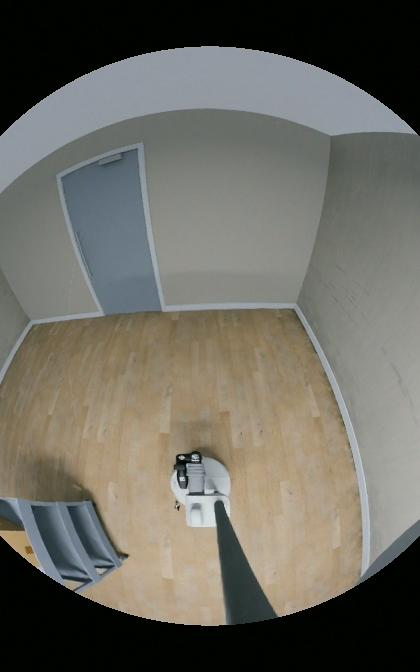

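move(
  r1={"base": {"translate_m": 0.5, "strafe_m": -0.09}},
  r2={"base": {"rotate_rad": -3.107}, "joints": {"wrist_yaw_rad": 1.57, "wrist_roll_rad": 1.57, "gripper_m": 0.138}},
  blocking=false,
  cameras=[],
)

wait(
  seconds=2.6,
  cameras=["r2_head_camera"],
)

Scene clock: 294.20 s.
move: r1 moving; r2 moving
r1.base_odometry: x=-1.048 y=+1.216 heading=-2.424
r1.turned_by_wheels: +0.000
r1.turned_by_imu: +0.000
r1.base_tilt: forward=-1.6 right=+1.3
r1.lidar_m: 0.83 0.89 1.12 2.37 2.44 2.10 1.99 2.07 2.45 2.33 1.14 0.88
r1.base_status: translate_m moving; strafe_m moving
r1.joint_positions: lift_m=+0.124 arm_m=+0.000 wrist_yaw_rad=+3.194 wrist_pitch_rad=+0.002 wrist_roll_rad=+0.000 gripper_m=+0.056
r1.joint_status: not commanded
r1.measured_speeds: translate_m=+0.120 strafe_m=-0.021 rotate_rad=+0.001 lift_m=+0.000 arm_m=+0.000 wrist_yaw_rad=+0.000 wrist_pitch_rad=+0.000 wrist_roll_rad=+0.000
r1.motor_effort: lift_m=+19(20) arm_m=-4(4) wheel_0=+7(9) wheel_1=+5(6) wheel_2=-8(9)
r1.servo_current: wrist_yaw_rad=33(52) wrist_pitch_rad=39(46) wrist_roll_rad=52(65) gripper_m=46(46)
r1.hand_pose: x=-0.1216 y=+0.0722 z=+0.3019 quat_wxyz=(-0.026, -0.001, +0.000, +1.000) (m; r1's base frame)
r1.wrist_depth_mm: - 133 133 - - - - / - 117 133 - - - - / - 122 137 - - - - / - 134 187 - - - - / 137 - - - - - - / - 1229 193 1205 196 1160 1118 / - 809 759 798 732 - 798
r2.base_odometry: x=-2.628 y=+0.416 heading=+3.081
r2.turned_by_wheels: -0.252
r2.turned_by_imu: -0.244
r2.base_tilt: forward=-0.7 right=+0.1
r2.lidar_m: 1.98 1.99 2.32 3.31 0.89 0.89 3.77 2.81 1.62 1.37 1.39 1.62
r2.base_status: rotate_rad moving
r2.joint_positions: lift_m=+0.328 arm_m=+0.000 wrist_yaw_rad=+2.650 wrist_pitch_rad=+0.001 wrist_roll_rad=+0.588 gripper_m=+0.075
r2.joint_status: wrist_yaw_rad moving; wrist_roll_rad moving; gripper_m moving
r2.measured_speeds: translate_m=+0.001 strafe_m=-0.001 rotate_rad=-0.978 lift_m=+0.000 arm_m=+0.000 wrist_yaw_rad=-1.734 wrist_pitch_rad=+0.000 wrist_roll_rad=+1.820
r2.motor_effort: lift_m=+21(21) arm_m=-4(5) wheel_0=+10(11) wheel_1=+8(10) wheel_2=+10(11)
r2.servo_current: wrist_yaw_rad=104(156) wrist_pitch_rad=39(39) wrist_roll_rad=78(98) gripper_m=104(104)
r2.hand_pose: x=-0.0420 y=+0.2132 z=+0.5057 quat_wxyz=(+0.233, +0.070, +0.281, +0.928) (m; r2's base frame)
r2.wrist_depth_mm: - - - 1042 - - - / - - - 991 - - - / - - - - - - - / - - - - - 1808 1430 / - - - - 1537 946 1078 / 271 - 195 1336 194 1025 842 / - - - 112 1008 831 699
pictures: none
No camera images: "cameras" was empty.

Scene clock: 296.53 s.
earlier move: r1 moving; r2 done
r1.base_odometry: x=-1.456 y=+0.971 heading=-2.424
r1.turned_by_wheels: +0.000
r1.turned_by_imu: +0.000
r1.base_tilt: forward=-1.6 right=+1.3
r1.lidar_m: 0.36 0.40 0.54 1.29 2.54 2.58 2.46 2.60 2.37 1.37 0.48 0.40
r1.base_status: translate_m moving; strafe_m moving
r1.joint_positions: lift_m=+0.124 arm_m=+0.000 wrist_yaw_rad=+3.194 wrist_pitch_rad=+0.002 wrist_roll_rad=+0.000 gripper_m=+0.056
r1.joint_status: not commanded
r1.measured_speeds: translate_m=+0.014 strafe_m=-0.003 rotate_rad=+0.001 lift_m=+0.000 arm_m=+0.000 wrist_yaw_rad=+0.000 wrist_pitch_rad=+0.000 wrist_roll_rad=+0.000
r1.motor_effort: lift_m=+20(20) arm_m=-4(4) wheel_0=+1(10) wheel_1=+1(6) wheel_2=+0(10)
r1.servo_current: wrist_yaw_rad=52(65) wrist_pitch_rad=46(52) wrist_roll_rad=46(65) gripper_m=46(52)
r1.hand_pose: x=-0.1216 y=+0.0722 z=+0.3019 quat_wxyz=(-0.026, -0.001, +0.000, +1.000) (m; r1's base frame)
r1.wrist_depth_mm: - 133 133 - - - - / - 119 133 - - - - / - 127 138 - - - - / - 135 190 - - - - / 138 - - - - - - / - 1229 196 1182 195 1160 1118 / - 759 759 167 788 - 809
r2.base_odometry: x=-2.627 y=+0.416 heading=+0.227
r2.turned_by_wheels: -2.854
r2.turned_by_imu: -2.777
r2.base_tilt: forward=-0.7 right=+0.0
r2.lidar_m: 3.76 1.91 1.42 1.39 1.49 2.06 1.97 2.12 3.01 3.29 0.87 0.95
r2.base_status: done
r2.joint_positions: lift_m=+0.328 arm_m=+0.000 wrist_yaw_rad=+1.573 wrist_pitch_rad=+0.001 wrist_roll_rad=+1.568 gripper_m=+0.138
r2.joint_status: all done
r2.measured_speeds: translate_m=+0.000 strafe_m=+0.000 rotate_rad=+0.000 lift_m=+0.000 arm_m=+0.000 wrist_yaw_rad=+0.000 wrist_pitch_rad=+0.000 wrist_roll_rad=+0.000
r2.motor_effort: lift_m=+20(21) arm_m=-4(5) wheel_0=+2(11) wheel_1=+4(12) wheel_2=+4(11)
r2.servo_current: wrist_yaw_rad=52(156) wrist_pitch_rad=46(46) wrist_roll_rad=52(104) gripper_m=52(124)
r2.hand_pose: x=+0.2579 y=+0.2885 z=+0.5057 quat_wxyz=(+0.501, +0.499, +0.500, +0.501) (m; r2's base frame)
r2.wrist_depth_mm: - - - - 1308 1025 691 / - - - - 1308 1025 699 / - - - - 1336 1042 707 / - - - - 1336 1060 707 / - - - - 1366 960 723 / - 198 187 158 212 854 715 / - - - 112 - 1138 715
wait: 2.33 of 2.6 s (r2 has come to rest)
pictures: r2_head_camera
Images, in order (width x height): r2_head_camera 420x560.

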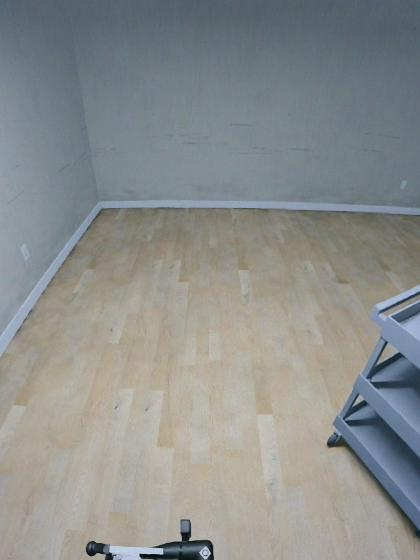

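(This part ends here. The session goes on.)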